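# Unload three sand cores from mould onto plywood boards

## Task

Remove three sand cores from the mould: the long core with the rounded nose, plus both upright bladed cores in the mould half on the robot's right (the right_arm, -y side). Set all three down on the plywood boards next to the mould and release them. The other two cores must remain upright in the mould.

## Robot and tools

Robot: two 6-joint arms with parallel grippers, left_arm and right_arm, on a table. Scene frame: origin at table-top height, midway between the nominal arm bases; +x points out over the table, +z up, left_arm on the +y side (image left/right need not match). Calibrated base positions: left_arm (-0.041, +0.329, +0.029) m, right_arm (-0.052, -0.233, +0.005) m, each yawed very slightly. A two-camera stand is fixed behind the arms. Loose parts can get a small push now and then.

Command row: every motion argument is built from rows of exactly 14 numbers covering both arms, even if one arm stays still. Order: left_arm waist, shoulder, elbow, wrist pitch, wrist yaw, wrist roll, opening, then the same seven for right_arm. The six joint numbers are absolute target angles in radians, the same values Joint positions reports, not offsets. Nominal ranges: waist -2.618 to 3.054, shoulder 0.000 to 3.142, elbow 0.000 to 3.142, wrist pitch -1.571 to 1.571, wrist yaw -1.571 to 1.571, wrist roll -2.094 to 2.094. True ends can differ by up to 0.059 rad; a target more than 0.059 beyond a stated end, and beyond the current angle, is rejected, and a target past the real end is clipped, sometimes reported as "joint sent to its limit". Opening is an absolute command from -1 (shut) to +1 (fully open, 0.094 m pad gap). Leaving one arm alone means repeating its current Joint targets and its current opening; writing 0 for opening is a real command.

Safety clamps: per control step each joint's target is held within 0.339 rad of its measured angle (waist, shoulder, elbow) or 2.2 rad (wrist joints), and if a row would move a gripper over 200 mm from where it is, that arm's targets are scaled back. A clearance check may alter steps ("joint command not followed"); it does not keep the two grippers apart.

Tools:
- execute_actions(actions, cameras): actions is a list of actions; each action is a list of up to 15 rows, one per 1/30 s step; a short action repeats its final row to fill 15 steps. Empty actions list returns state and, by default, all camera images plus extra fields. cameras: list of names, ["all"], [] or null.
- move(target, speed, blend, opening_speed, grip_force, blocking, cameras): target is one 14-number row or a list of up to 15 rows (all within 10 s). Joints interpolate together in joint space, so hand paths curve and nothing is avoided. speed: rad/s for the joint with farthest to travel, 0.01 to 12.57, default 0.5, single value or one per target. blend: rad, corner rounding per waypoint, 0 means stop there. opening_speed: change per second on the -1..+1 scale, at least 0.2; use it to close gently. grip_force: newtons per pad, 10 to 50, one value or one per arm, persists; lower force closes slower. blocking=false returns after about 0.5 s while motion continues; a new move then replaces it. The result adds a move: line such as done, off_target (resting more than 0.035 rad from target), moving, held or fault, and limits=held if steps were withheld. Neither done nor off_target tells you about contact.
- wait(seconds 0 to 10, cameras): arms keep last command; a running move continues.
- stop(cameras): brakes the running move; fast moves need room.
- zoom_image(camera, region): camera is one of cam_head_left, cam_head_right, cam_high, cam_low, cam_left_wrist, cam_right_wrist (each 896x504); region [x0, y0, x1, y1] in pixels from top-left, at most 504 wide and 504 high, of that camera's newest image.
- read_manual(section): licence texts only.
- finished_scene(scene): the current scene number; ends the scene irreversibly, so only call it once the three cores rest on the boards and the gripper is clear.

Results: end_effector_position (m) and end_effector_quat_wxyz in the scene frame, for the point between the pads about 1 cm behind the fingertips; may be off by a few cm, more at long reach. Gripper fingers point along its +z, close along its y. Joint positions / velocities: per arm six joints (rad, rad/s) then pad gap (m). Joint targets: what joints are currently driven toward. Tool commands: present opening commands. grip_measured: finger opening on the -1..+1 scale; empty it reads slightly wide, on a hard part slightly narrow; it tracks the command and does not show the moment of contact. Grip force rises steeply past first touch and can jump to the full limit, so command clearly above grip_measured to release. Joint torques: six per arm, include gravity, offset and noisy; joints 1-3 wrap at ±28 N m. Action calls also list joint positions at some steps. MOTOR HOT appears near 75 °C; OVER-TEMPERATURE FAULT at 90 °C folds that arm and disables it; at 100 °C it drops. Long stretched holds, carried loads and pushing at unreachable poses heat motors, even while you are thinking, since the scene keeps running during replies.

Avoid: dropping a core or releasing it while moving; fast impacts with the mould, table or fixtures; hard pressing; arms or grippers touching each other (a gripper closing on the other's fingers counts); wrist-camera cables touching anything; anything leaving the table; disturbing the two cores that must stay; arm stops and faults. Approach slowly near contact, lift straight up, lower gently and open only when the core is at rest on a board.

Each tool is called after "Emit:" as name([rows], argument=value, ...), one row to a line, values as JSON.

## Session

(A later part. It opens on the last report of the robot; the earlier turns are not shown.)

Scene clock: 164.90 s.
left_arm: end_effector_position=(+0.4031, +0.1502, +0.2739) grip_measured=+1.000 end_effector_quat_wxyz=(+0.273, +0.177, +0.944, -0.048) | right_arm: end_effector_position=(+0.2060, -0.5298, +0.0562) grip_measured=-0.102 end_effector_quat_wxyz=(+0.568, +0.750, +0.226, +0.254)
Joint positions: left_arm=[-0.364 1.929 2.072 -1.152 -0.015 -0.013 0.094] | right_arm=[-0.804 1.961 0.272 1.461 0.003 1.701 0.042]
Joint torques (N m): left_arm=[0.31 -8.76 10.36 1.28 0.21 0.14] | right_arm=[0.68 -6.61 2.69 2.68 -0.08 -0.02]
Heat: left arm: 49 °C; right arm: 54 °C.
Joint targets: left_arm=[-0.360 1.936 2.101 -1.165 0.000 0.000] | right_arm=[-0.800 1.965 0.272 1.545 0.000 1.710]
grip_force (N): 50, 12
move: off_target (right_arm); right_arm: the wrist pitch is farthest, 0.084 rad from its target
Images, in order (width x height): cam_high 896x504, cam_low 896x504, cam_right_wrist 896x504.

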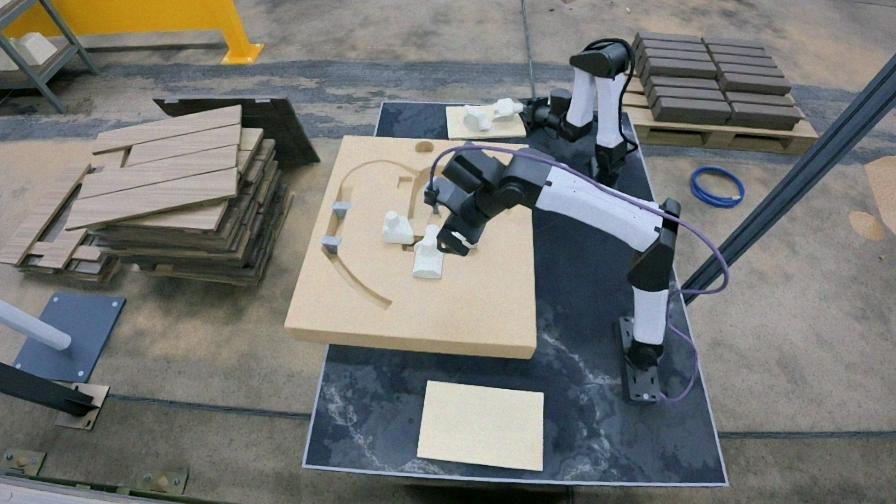

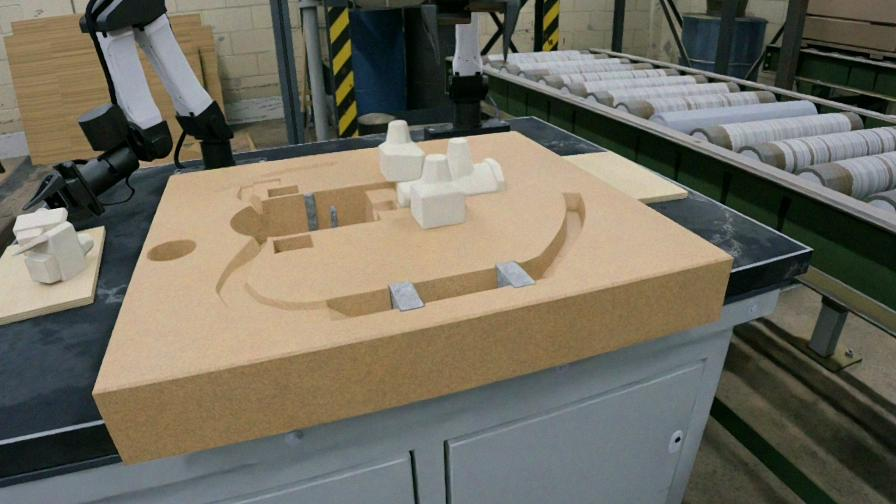

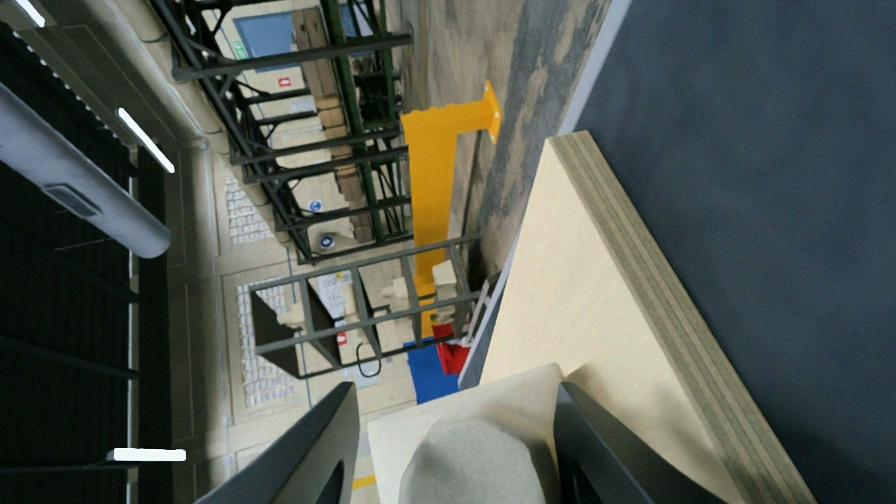

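Emit:
move([
  [-0.36,1.936,2.101,-1.165,0,0,1,-0.80,1.963,0.272,1.545,0,1.71,0.0],
  [-0.36,1.936,2.101,-1.165,0,0,1,-1.08,1.955,0.272,1.545,0,1.71,0.0],
], speed=0.2, opening_speed=0.3, cameras=["cam_low","cam_high","cam_right_wrist","cam_head_right"])

Emit:
zoom_image(camera="cam_high", region=[460, 70, 560, 150])

Emit:
zoom_image(camera="cam_head_right", region=[520, 270, 720, 450])

Scene clock: 175.43 s.
left_arm: end_effector_position=(+0.4031, +0.1502, +0.2739) grip_measured=+1.000 end_effector_quat_wxyz=(+0.273, +0.177, +0.944, -0.048) | right_arm: end_effector_position=(+0.1179, -0.5881, +0.0580) grip_measured=-0.002 end_effector_quat_wxyz=(+0.599, +0.771, +0.122, +0.178)
Joint positions: left_arm=[-0.364 1.929 2.072 -1.152 -0.015 -0.013 0.094] | right_arm=[-1.075 1.961 0.272 1.468 0 1.702 0.047]
Joint torques (N m): left_arm=[0.21 -8.77 10.36 1.28 0.22 0.13] | right_arm=[-0.17 -7.6 2.61 2.6 -0.02 -0.05]
Motor temperatures (°C): left_arm=[23 49 46 32 22 22 25] | right_arm=[25 40 33 55 21 24 23]
Heat: left arm: 49 °C; right arm: 55 °C.
Joint targets: left_arm=[-0.360 1.936 2.101 -1.165 0.000 0.000] | right_arm=[-1.080 1.955 0.272 1.545 0.000 1.710]
grip_force (N): 50, 12
move: off_target (right_arm); right_arm: the wrist pitch is farthest, 0.077 rad from its target
Images, in order (width x height): cam_head_right 896x504, cam_high 896x504, cam_low 896x504, cam_right_wrist 896x504.

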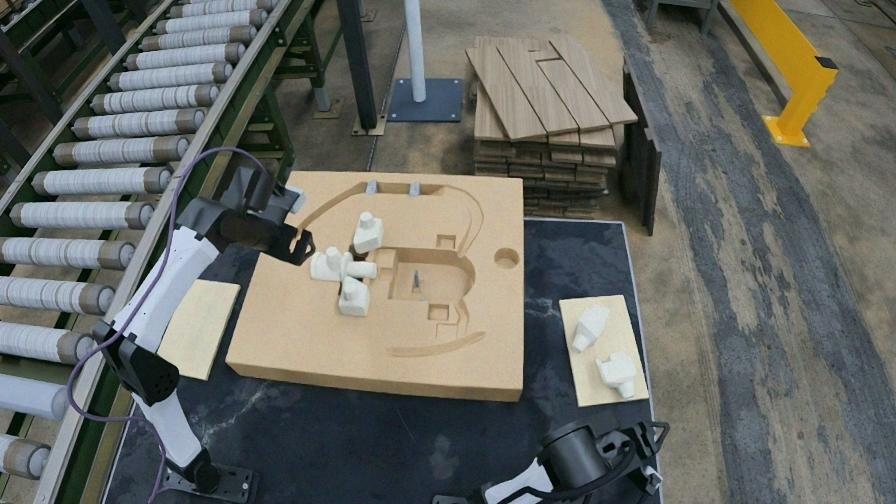

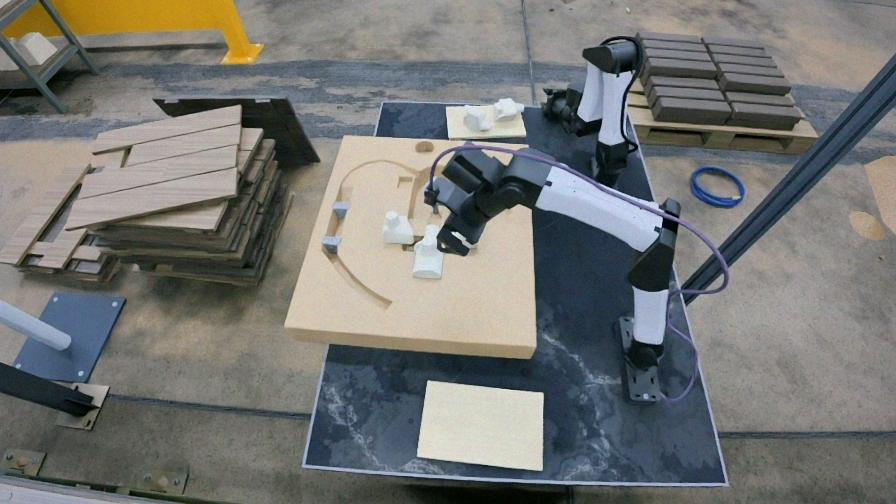

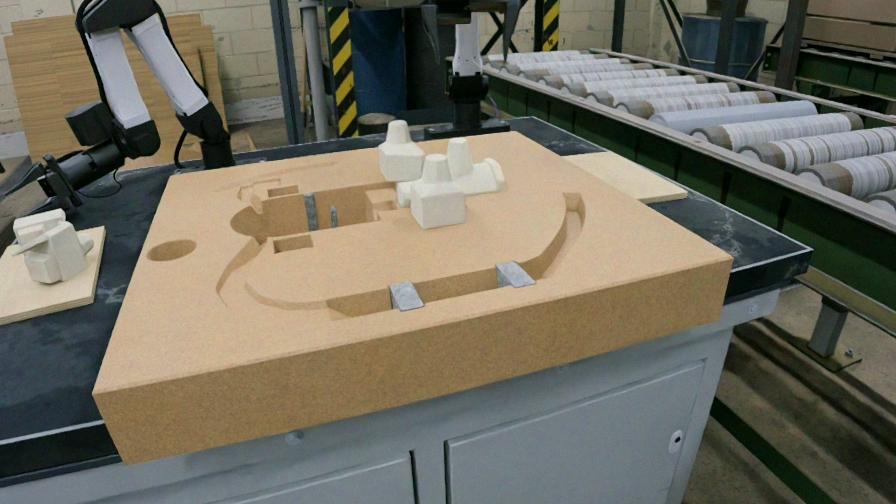

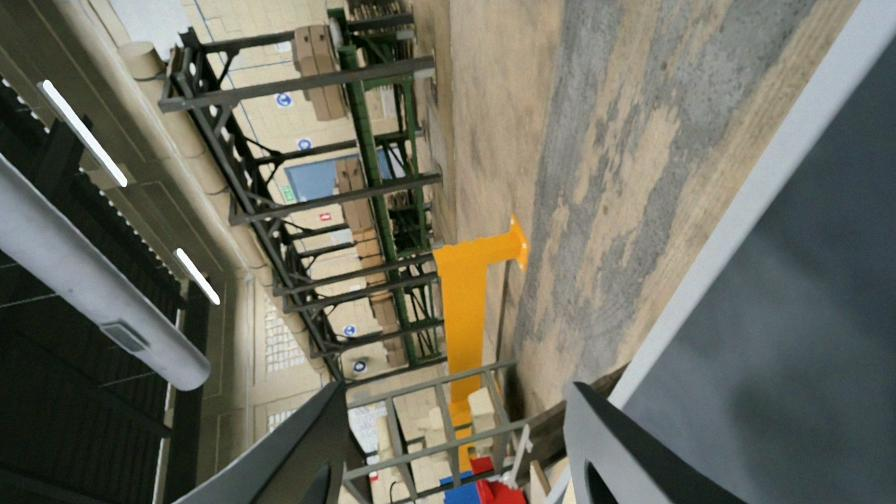

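Scaled by 5.040 from the camera's 896x504 image, which has a finer 1280x720 frame.

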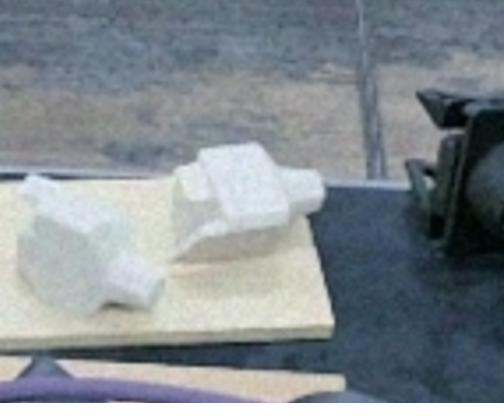

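Scaled by 2.520 from the camera's 896x504 image, which has a finer 1280x720 frame.

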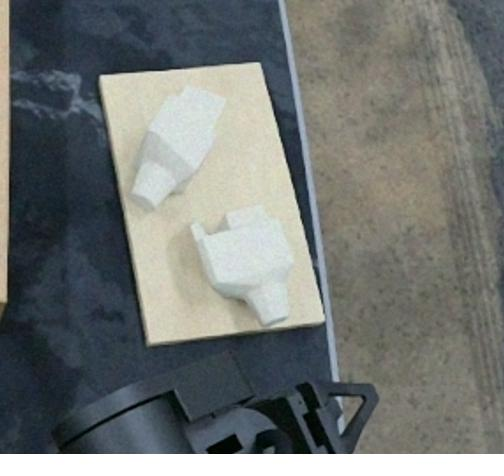

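Emit:
move([
  [-0.36,1.936,2.101,-1.165,0,0,0.2,-1.08,1.70,0.40,1.2,0,1.71,0.0],
  [-0.345,2.235,2.32,-1.085,0.218,0.372,0.2,-1.08,1.2,0.6,0.3,0,0,0],
], speed=[0.5,0.8], grip_force=50, blend=[0.05,0], opening_speed=1.0, cameras=["cam_left_wrist","cam_high"])

Scene clock: 188.07 s.
left_arm: end_effector_position=(+0.4549, +0.0963, +0.2207) grip_measured=+0.202 end_effector_quat_wxyz=(+0.268, +0.368, +0.885, -0.100) | right_arm: end_effector_position=(+0.1184, -0.5893, +0.1850) grip_measured=-0.001 end_effector_quat_wxyz=(+0.491, +0.439, +0.687, -0.305)
Joint positions: left_arm=[-0.35 2.218 2.288 -1.094 0.203 0.358 0.056] | right_arm=[-1.075 1.217 0.573 0.306 0 0.012 0.047]
Joint torques (N m): left_arm=[0.44 -10.15 10.69 1.45 0.38 0.14] | right_arm=[-0.18 -6.23 8.79 1.9 0.01 -0.2]
Heat: left arm: 49 °C; right arm: 52 °C.
Joint targets: left_arm=[-0.345 2.235 2.320 -1.085 0.218 0.372] | right_arm=[-1.080 1.200 0.600 0.300 0.000 0.000]
move: done; blend cut to 0 rad at target 1
Images, in order (width x height): cam_high 896x504, cam_left_wrist 896x504.

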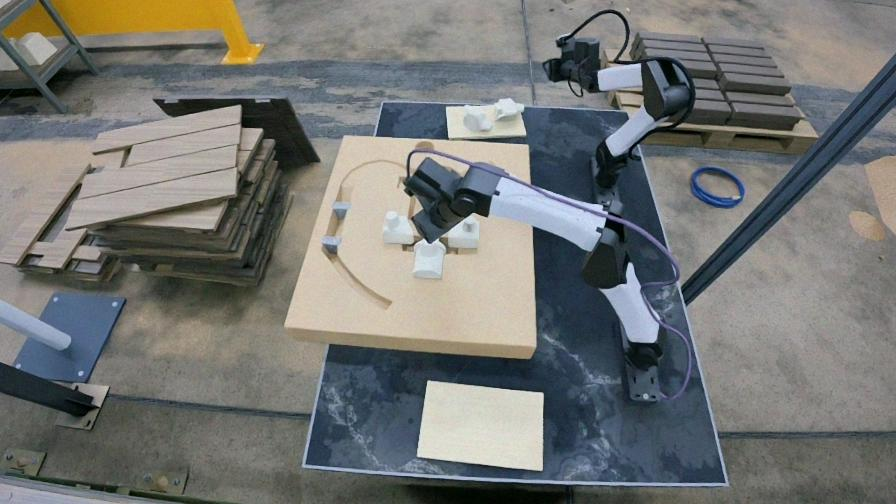

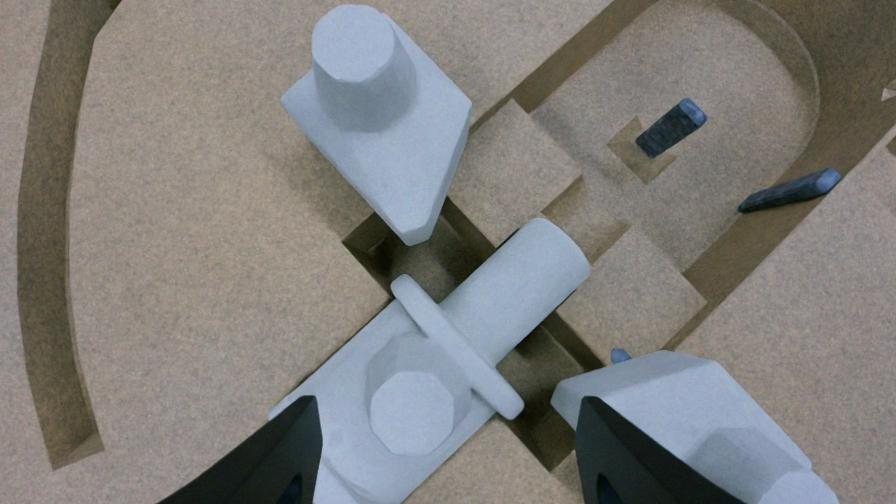

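Emit:
move([
  [-0.324,2.21,2.25,-1.05,0.218,0.372,0.2,-1.08,1.2,0.6,0.3,0,0,0],
  [-0.324,2.170,1.995,-0.835,0.218,0.372,0.2,-1.08,1.2,0.6,0.3,0,0,0],
], speed=0.4, blend=[0.02,0], cameras=["cam_left_wrist","cam_low"])

Emit:
zoom_image(camera="cam_low", region=[330, 50, 530, 250])

Scene clock: 199.73 s.
left_arm: end_effector_position=(+0.4663, +0.1071, +0.1576) grip_measured=+0.202 end_effector_quat_wxyz=(+0.264, +0.357, +0.891, -0.097) | right_arm: end_effector_position=(+0.1184, -0.5892, +0.1849) grip_measured=-0.001 end_effector_quat_wxyz=(+0.491, +0.439, +0.688, -0.305)
Joint positions: left_arm=[-0.324 2.202 2.012 -0.845 0.205 0.358 0.056] | right_arm=[-1.075 1.217 0.573 0.306 0 0.012 0.047]
Joint torques (N m): left_arm=[-0.13 -14.41 6.54 1.43 0.35 0.14] | right_arm=[-0.21 -6.2 8.77 1.88 -0.03 -0.17]
Motor temperatures (°C): left_arm=[23 50 45 32 22 22 25] | right_arm=[25 39 36 49 21 24 22]
Heat: left arm: 50 °C; right arm: 49 °C.
Joint targets: left_arm=[-0.324 2.170 1.995 -0.835 0.218 0.372] | right_arm=[-1.080 1.200 0.600 0.300 0.000 0.000]
move: done
Images, in order (width x height): cam_low 896x504, cam_left_wrist 896x504.

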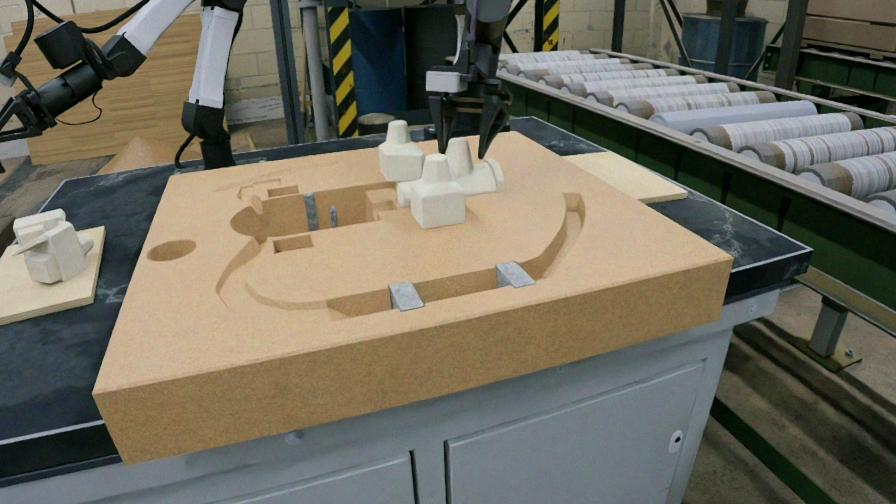

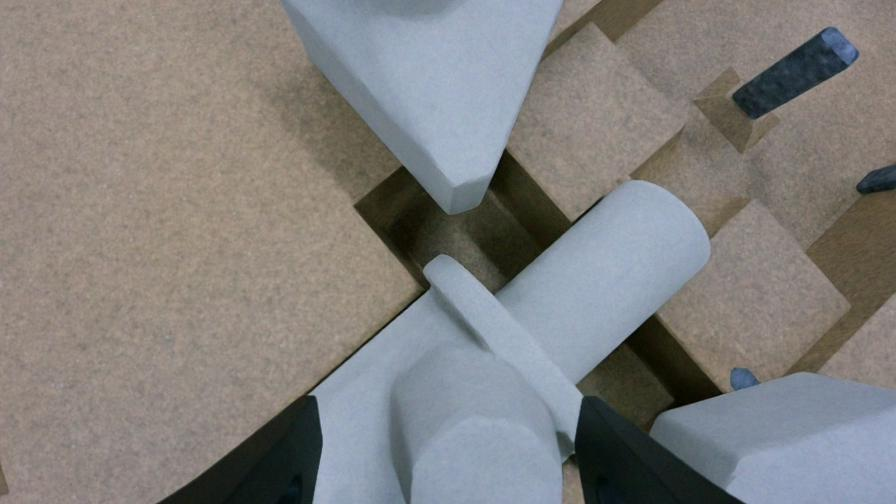

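Scaled by 2.520 from the camera's 896x504 image, which has a finer 1280x720 frame.

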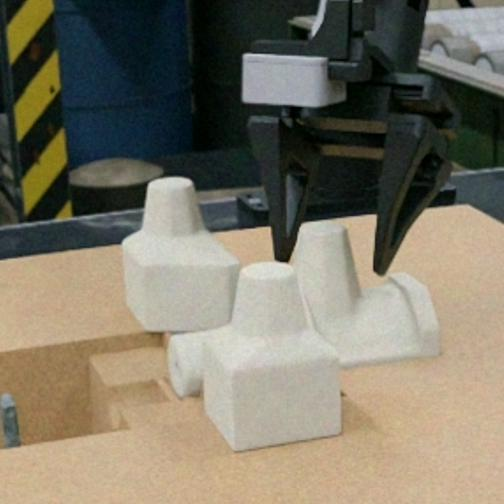

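Emit:
move(target=[-0.335,2.149,1.957,-0.825,0.218,0.372,0.2,-1.08,1.2,0.6,0.3,0,0,0], speed=0.3, cameras=["cam_left_wrist"])

Scene clock: 208.80 s.
left_arm: end_effector_position=(+0.4599, +0.1059, +0.1557) grip_measured=+0.202 end_effector_quat_wxyz=(+0.260, +0.360, +0.891, -0.098) | right_arm: end_effector_position=(+0.1184, -0.5892, +0.1849) grip_measured=-0.001 end_effector_quat_wxyz=(+0.491, +0.439, +0.688, -0.305)
Joint positions: left_arm=[-0.33 2.183 1.976 -0.835 0.205 0.358 0.056] | right_arm=[-1.075 1.217 0.573 0.306 0 0.012 0.047]
Joint torques (N m): left_arm=[-0.7 -14.48 6.39 1.46 0.37 0.15] | right_arm=[-0.05 -6.09 8.72 1.84 -0.01 -0.17]
Heat: left arm: 53 °C; right arm: 49 °C.
Joint targets: left_arm=[-0.335 2.149 1.957 -0.825 0.218 0.372] | right_arm=[-1.080 1.200 0.600 0.300 0.000 0.000]
move: done
Images, in order (width x height): cam_left_wrist 896x504.

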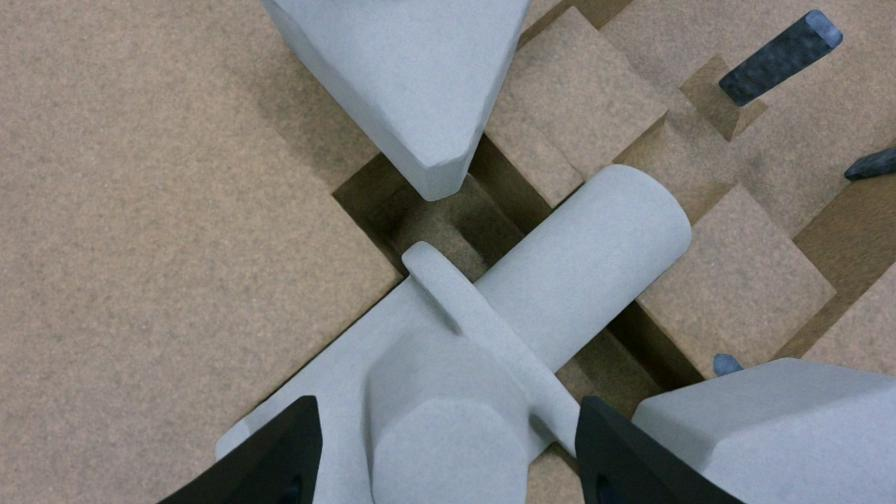

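Emit:
move(target=[-0.335,2.149,1.957,-0.825,0.218,0.372,-0.5,-1.08,1.2,0.6,0.3,0,0,0], opening_speed=0.35)

Emit:
move([
  [-0.335,2.195,2.155,-0.945,0.218,0.372,-0.5,-1.08,1.2,0.6,0.3,0,0,0],
  [-0.335,2.235,2.335,-1.065,0.218,0.372,-0.5,-1.08,1.2,0.6,0.3,0,0,0],
  [-0.335,2.13,2.22,-0.965,0.218,0.372,-0.5,-1.08,1.2,0.6,0.3,0,0,0],
], speed=0.3, blend=[0.03,0.02,0], cameras=["cam_left_wrist","cam_low","cam_high","cam_head_left"])

Emit:
zoom_image(camera="cam_low", region=[330, 50, 530, 250])

Scene clock: 225.30 s.
left_arm: end_effector_position=(+0.4600, +0.1056, +0.1559) grip_measured=-0.280 end_effector_quat_wxyz=(+0.261, +0.361, +0.890, -0.098) | right_arm: end_effector_position=(+0.1184, -0.5892, +0.1849) grip_measured=-0.001 end_effector_quat_wxyz=(+0.491, +0.439, +0.688, -0.305)
Joint positions: left_arm=[-0.33 2.183 1.976 -0.834 0.206 0.361 0.034] | right_arm=[-1.075 1.217 0.573 0.306 0 0.012 0.047]
Joint torques (N m): left_arm=[-0.57 -14.37 6.39 1.42 0.35 0.11] | right_arm=[-0.25 -6.16 8.68 1.84 -0.02 -0.18]
Motor temperatures (°C): left_arm=[23 66 42 33 22 22 25] | right_arm=[25 37 39 48 21 24 22]
Heat: left arm: 66 °C; right arm: 48 °C.
Joint targets: left_arm=[-0.335 2.149 1.957 -0.825 0.218 0.372] | right_arm=[-1.080 1.200 0.600 0.300 0.000 0.000]
move: done

Scene clock: 227.50 s.
left_arm: end_effector_position=(+0.4567, +0.1075, +0.1994) grip_measured=-0.281 end_effector_quat_wxyz=(+0.253, +0.364, +0.891, -0.096) | right_arm: end_effector_position=(+0.1184, -0.5892, +0.1849) grip_measured=-0.001 end_effector_quat_wxyz=(+0.491, +0.439, +0.688, -0.305)
Joint positions: left_arm=[-0.33 2.215 2.211 -1.055 0.202 0.368 0.034] | right_arm=[-1.075 1.217 0.573 0.306 0 0.012 0.047]
Joint torques (N m): left_arm=[-0.59 -18.92 8.7 2.21 0.38 0.05] | right_arm=[-0.1 -6.19 8.65 1.82 -0.02 -0.23]
Motor temperatures (°C): left_arm=[23 67 42 33 22 22 25] | right_arm=[25 37 39 48 21 24 22]
Heat: left arm: 67 °C; right arm: 48 °C.
Joint targets: left_arm=[-0.335 2.130 2.220 -0.965 0.218 0.372] | right_arm=[-1.080 1.200 0.600 0.300 0.000 0.000]
move: off_target (left_arm); left_arm: the wrist pitch is farthest, 0.090 rad from its target
Images, in order (width x height): cam_head_left 896x504, cam_high 896x504, cam_low 896x504, cam_left_wrist 896x504.

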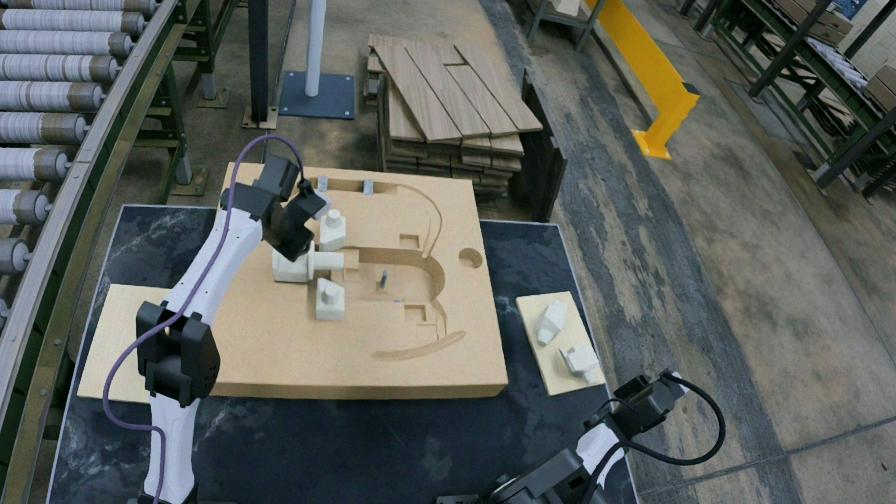

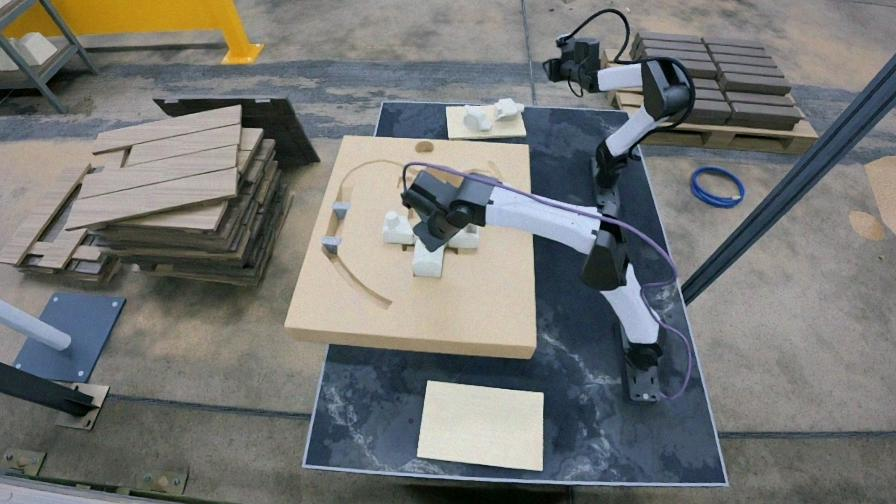

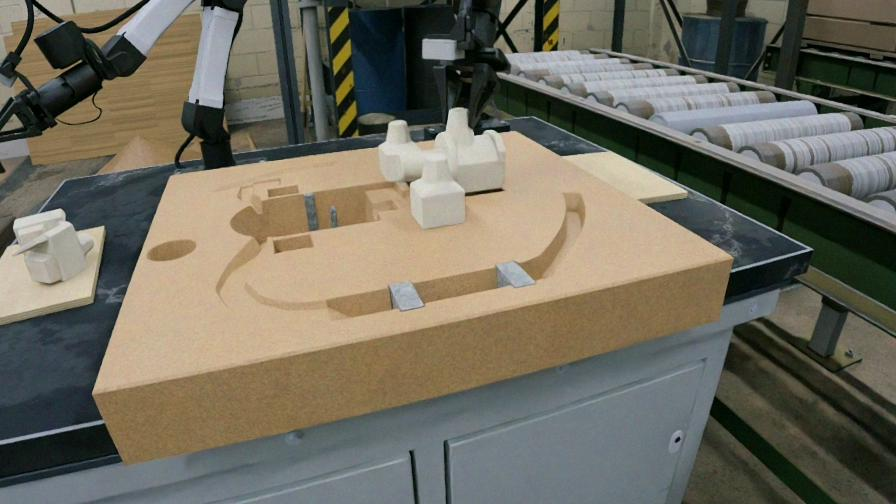

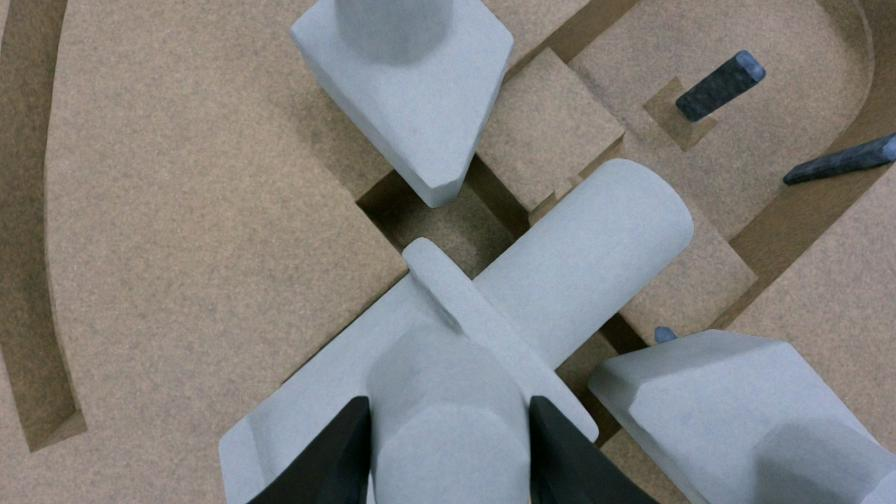

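Scaled by 2.520 from the camera's 896x504 image, which has a finer 1280x720 frame.

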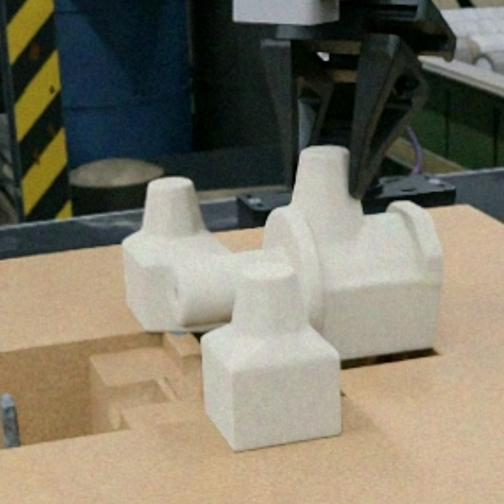

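Emit:
move([
  [-0.335,2.10,2.27,-0.93,0.218,0.372,-0.5,-1.08,1.2,0.6,0.3,0,0,0],
  [-0.05,1.93,2.02,-0.93,0.218,0.372,-0.5,-1.08,1.2,0.6,0.3,0,0,0],
  [0.489,1.555,1.50,-0.97,0.013,0.013,-0.5,-1.08,1.2,0.6,0.3,0,0,0],
  [0.489,1.535,1.21,-0.65,0.013,0.013,-0.5,-1.08,1.2,0.6,0.3,0,0,0],
], speed=0.5, blend=[0.02,0.1,0.1,0], cameras=["all"])

Emit:
zoom_image(camera="cam_low", region=[560, 80, 720, 240])

Emit:
zoom_image(camera="cam_head_right", region=[60, 200, 260, 400])

Emit:
zoom_image(camera="cam_high", region=[400, 360, 560, 490])

Scene clock: 237.77 s.
left_arm: end_effector_position=(+0.3025, +0.4966, +0.1427) grip_measured=-0.281 end_effector_quat_wxyz=(+0.217, -0.211, +0.952, +0.044) | right_arm: end_effector_position=(+0.1184, -0.5892, +0.1849) grip_measured=-0.001 end_effector_quat_wxyz=(+0.491, +0.439, +0.688, -0.305)
Joint positions: left_arm=[0.488 1.595 1.198 -0.728 0.021 0.024 0.034] | right_arm=[-1.075 1.217 0.573 0.306 0 0.012 0.047]
Joint torques (N m): left_arm=[-0.01 -11.82 8.96 1.99 0.01 -0.11] | right_arm=[-0.16 -6.15 8.73 1.84 -0.03 -0.14]
Motor temperatures (°C): left_arm=[23 72 42 35 22 22 26] | right_arm=[25 37 40 48 21 24 22]
Heat: left arm: 72 °C; right arm: 48 °C.
Joint targets: left_arm=[0.489 1.535 1.210 -0.650 0.013 0.013] | right_arm=[-1.080 1.200 0.600 0.300 0.000 0.000]
move: off_target (left_arm); left_arm: the wrist pitch is farthest, 0.078 rad from its target

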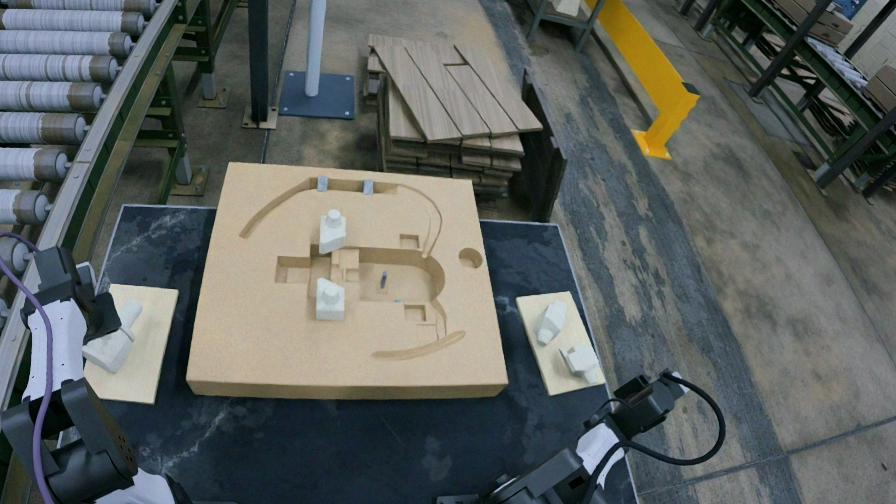

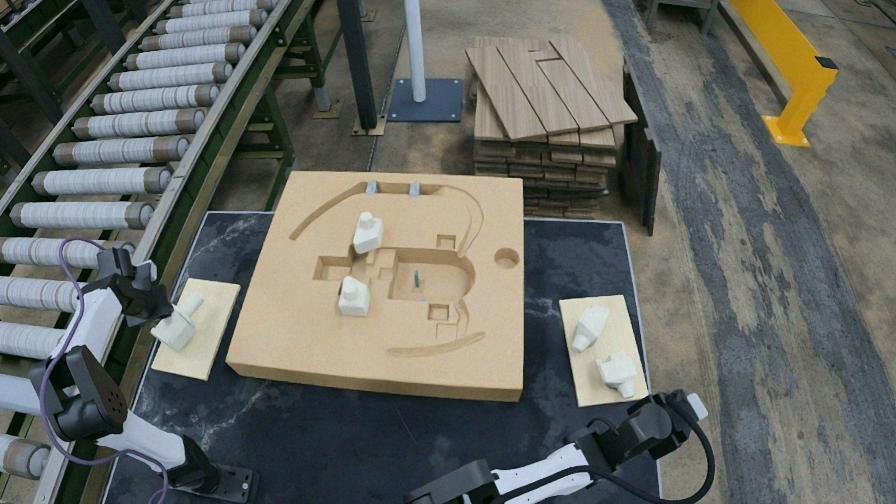

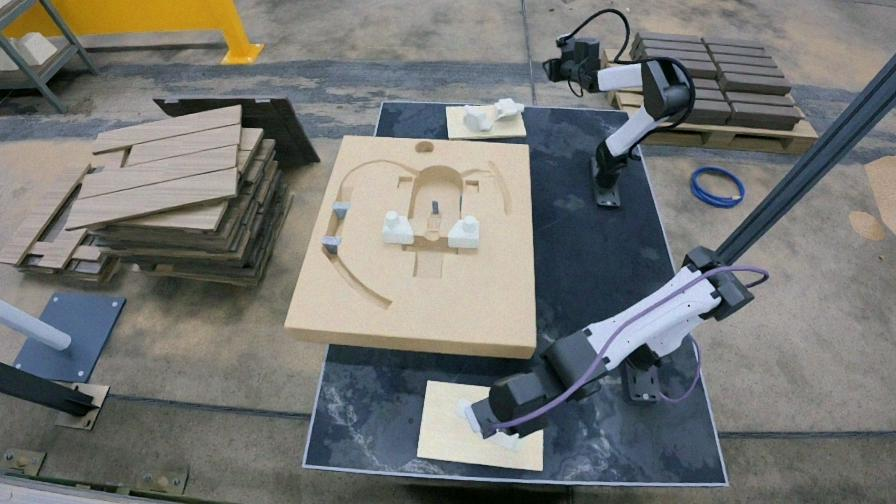

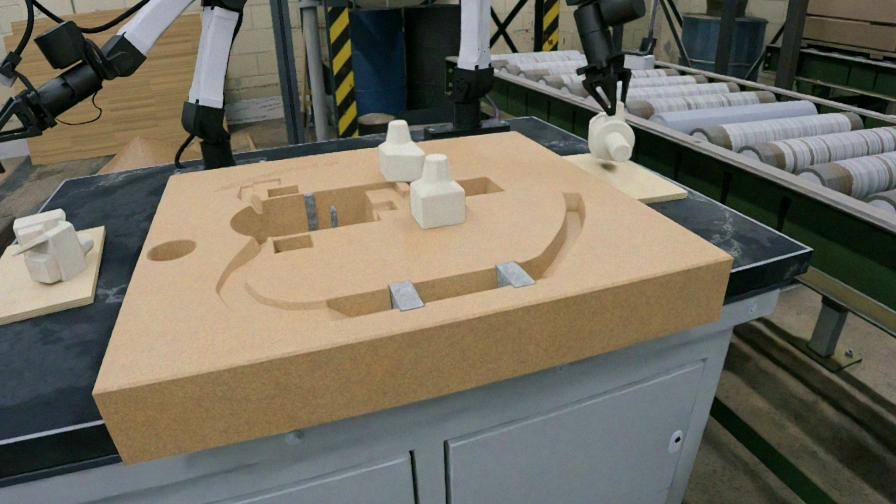

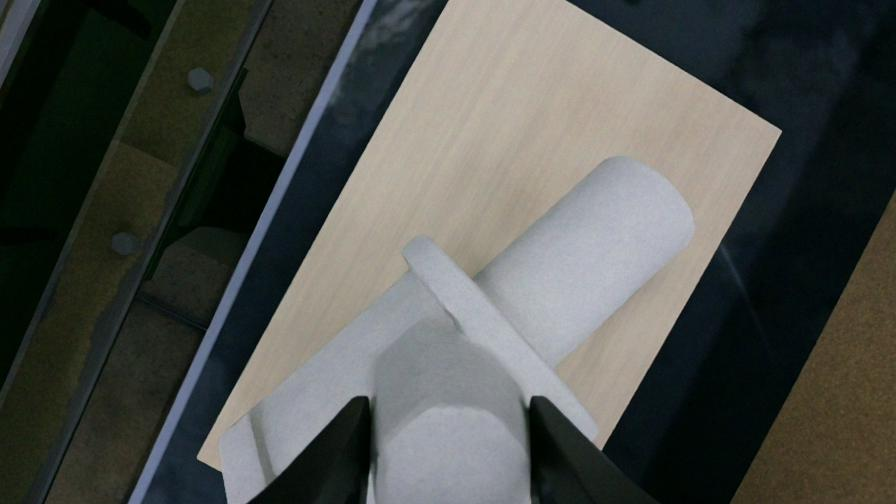

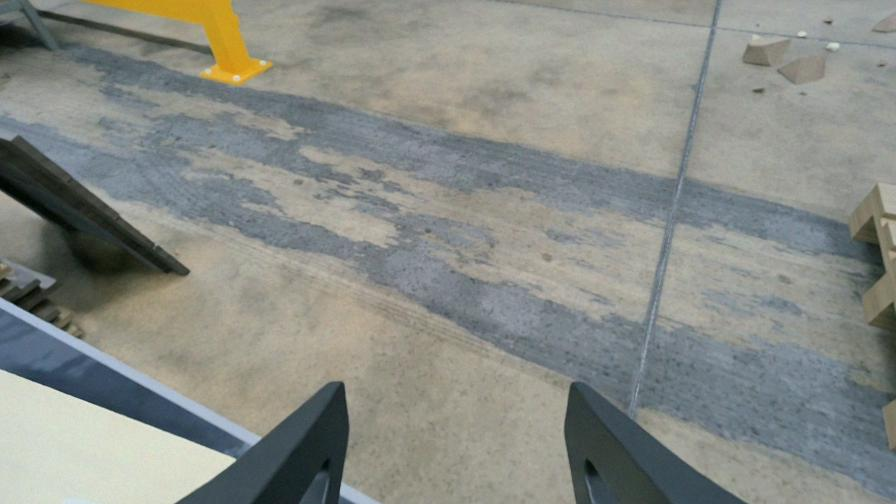

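Scaled by 3.150 from the camera's 896x504 image, which has a finer 1280x720 frame.

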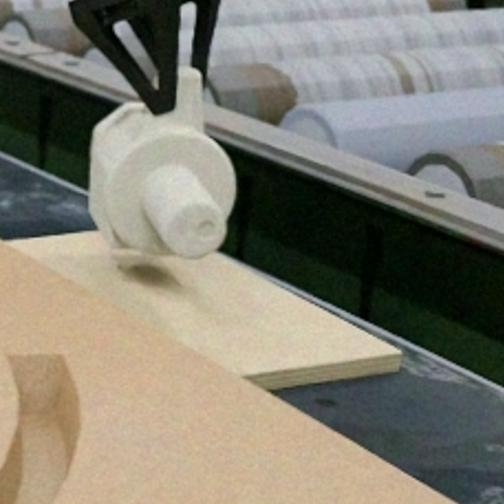

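Scaled by 2.520 from the camera's 896x504 image, which has a finer 1280x720 frame.

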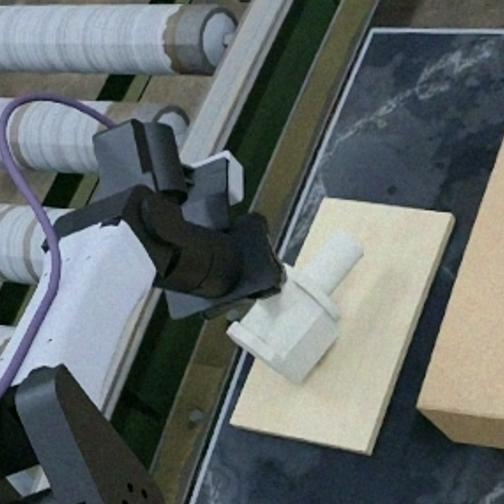

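Scaled by 3.150 from the camera's 896x504 image, which has a finer 1280x720 frame.

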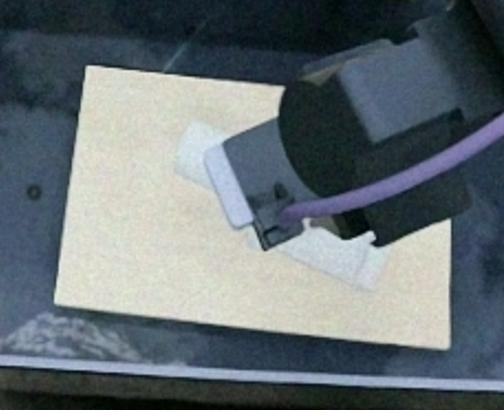

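Emit:
move([
  [0.489,1.535,1.13,-0.51,0.013,0.013,-0.5,-1.08,1.2,0.6,0.3,0,0,0],
  [0.489,1.535,1.085,-0.465,0.013,0.013,-0.5,-1.08,1.2,0.6,0.3,0,0,0],
], speed=[0.3,0.1], blend=[0.02,0], cameras=["cam_low","cam_head_right"])

Emit:
zoom_image(camera="cam_low", region=[560, 80, 720, 240])

Emit:
zoom_image(camera="cam_head_right", region=[100, 240, 260, 400])

Scene clock: 247.83 s.
left_arm: end_effector_position=(+0.3065, +0.4986, +0.1210) grip_measured=-0.281 end_effector_quat_wxyz=(+0.243, -0.209, +0.946, +0.050) | right_arm: end_effector_position=(+0.1184, -0.5892, +0.1849) grip_measured=-0.001 end_effector_quat_wxyz=(+0.491, +0.439, +0.688, -0.305)
Joint positions: left_arm=[0.488 1.589 1.077 -0.558 0.021 0.023 0.034] | right_arm=[-1.075 1.217 0.573 0.306 0 0.012 0.047]
Joint torques (N m): left_arm=[0.09 -11.15 8.55 2.28 0.02 -0.1] | right_arm=[-0.05 -6.09 8.66 1.82 0.02 -0.2]
Motor temperatures (°C): left_arm=[23 68 43 36 22 22 26] | right_arm=[25 37 41 48 21 24 22]
Heat: left arm: 68 °C; right arm: 48 °C.
Joint targets: left_arm=[0.489 1.535 1.085 -0.465 0.013 0.013] | right_arm=[-1.080 1.200 0.600 0.300 0.000 0.000]
move: off_target (left_arm); left_arm: the wrist pitch is farthest, 0.093 rad from its target
Images, in order (width x height): cam_head_right 896x504, cam_low 896x504.

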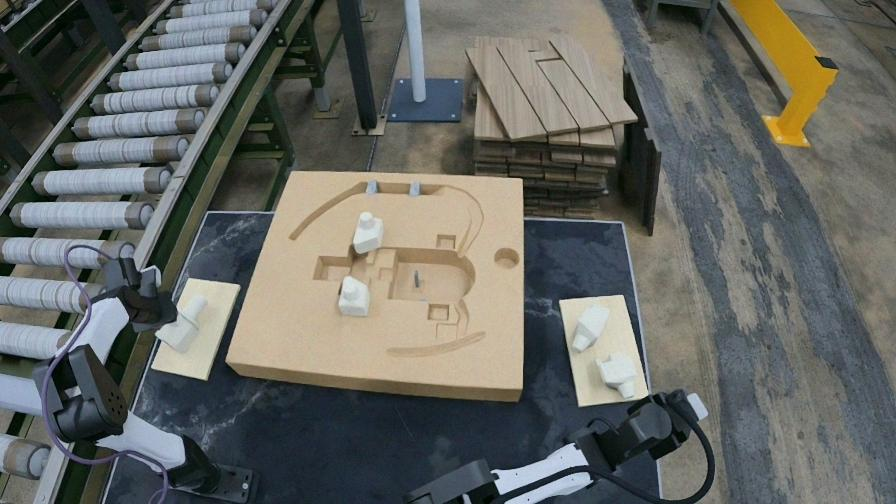

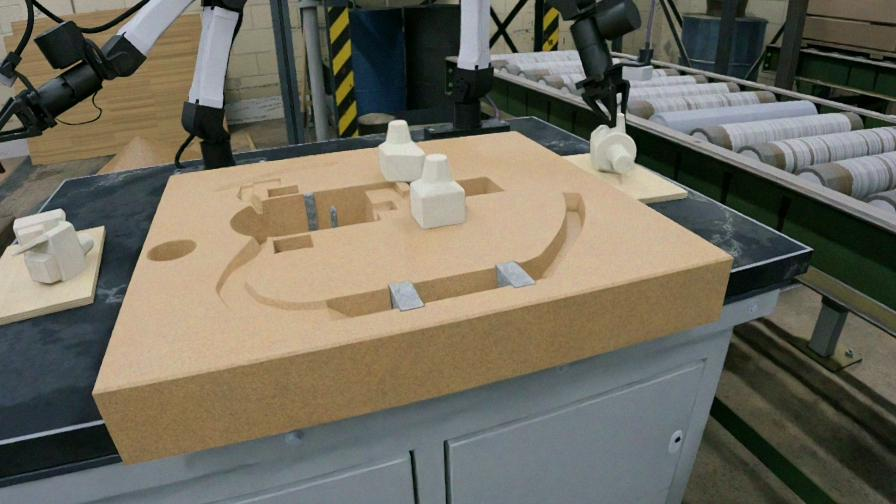

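Scaled by 3.150 from the camera's 896x504 image, which has a finer 1280x720 frame.

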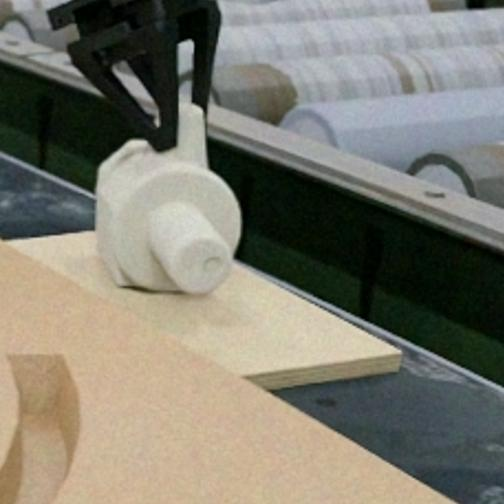

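Scaled by 3.150 from the camera's 896x504 image, which has a finer 1280x720 frame.

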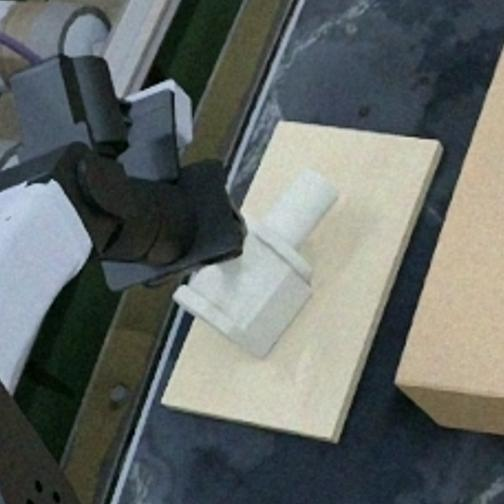

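Emit:
move(target=[0.489,1.535,1.05,-0.43,0.013,0.013,-0.5,-1.08,1.2,0.6,0.3,0,0,0], speed=0.08, cameras=["cam_low"])

Emit:
zoom_image(camera="cam_low", region=[570, 100, 690, 220])

Scene clock: 251.67 s.
left_arm: end_effector_position=(+0.3062, +0.4984, +0.1203) grip_measured=-0.281 end_effector_quat_wxyz=(+0.252, -0.209, +0.943, +0.053) | right_arm: end_effector_position=(+0.1184, -0.5892, +0.1849) grip_measured=-0.001 end_effector_quat_wxyz=(+0.491, +0.439, +0.688, -0.305)
Joint positions: left_arm=[0.488 1.574 1.05 -0.525 0.021 0.023 0.034] | right_arm=[-1.075 1.217 0.573 0.306 0 0.012 0.047]
Joint torques (N m): left_arm=[0.03 -9.84 7.82 2.28 0.01 -0.08] | right_arm=[-0.14 -6.13 8.66 1.84 0 -0.2]
Motor temperatures (°C): left_arm=[23 68 43 36 22 22 26] | right_arm=[25 37 41 48 21 24 22]
Heat: left arm: 68 °C; right arm: 48 °C.
Joint targets: left_arm=[0.489 1.535 1.050 -0.430 0.013 0.013] | right_arm=[-1.080 1.200 0.600 0.300 0.000 0.000]
move: off_target (left_arm); left_arm: the wrist pitch is farthest, 0.095 rad from its target
Images, in order (width x height): cam_low 896x504.

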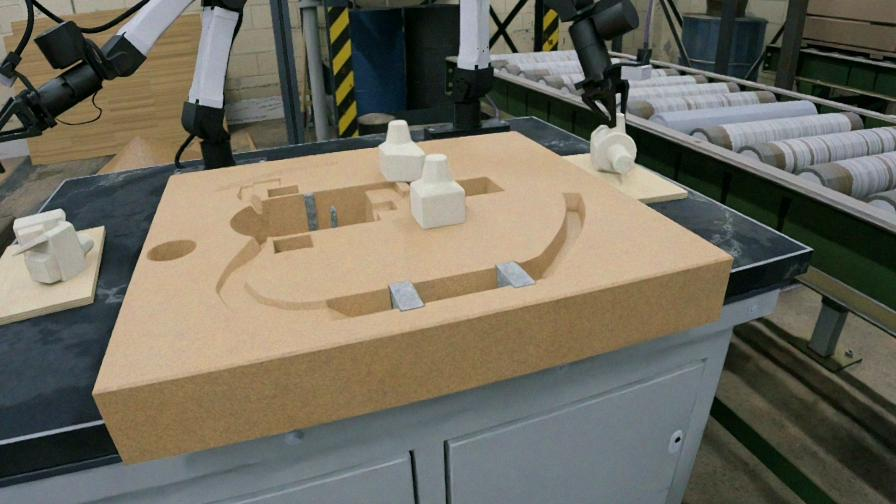

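Scaled by 4.200 from the camera's 896x504 image, which has a finer 1280x720 frame.

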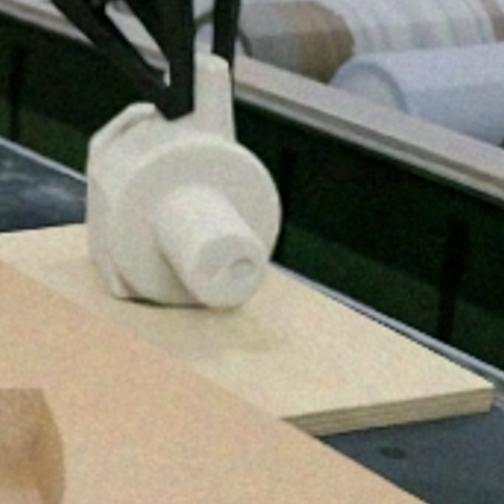

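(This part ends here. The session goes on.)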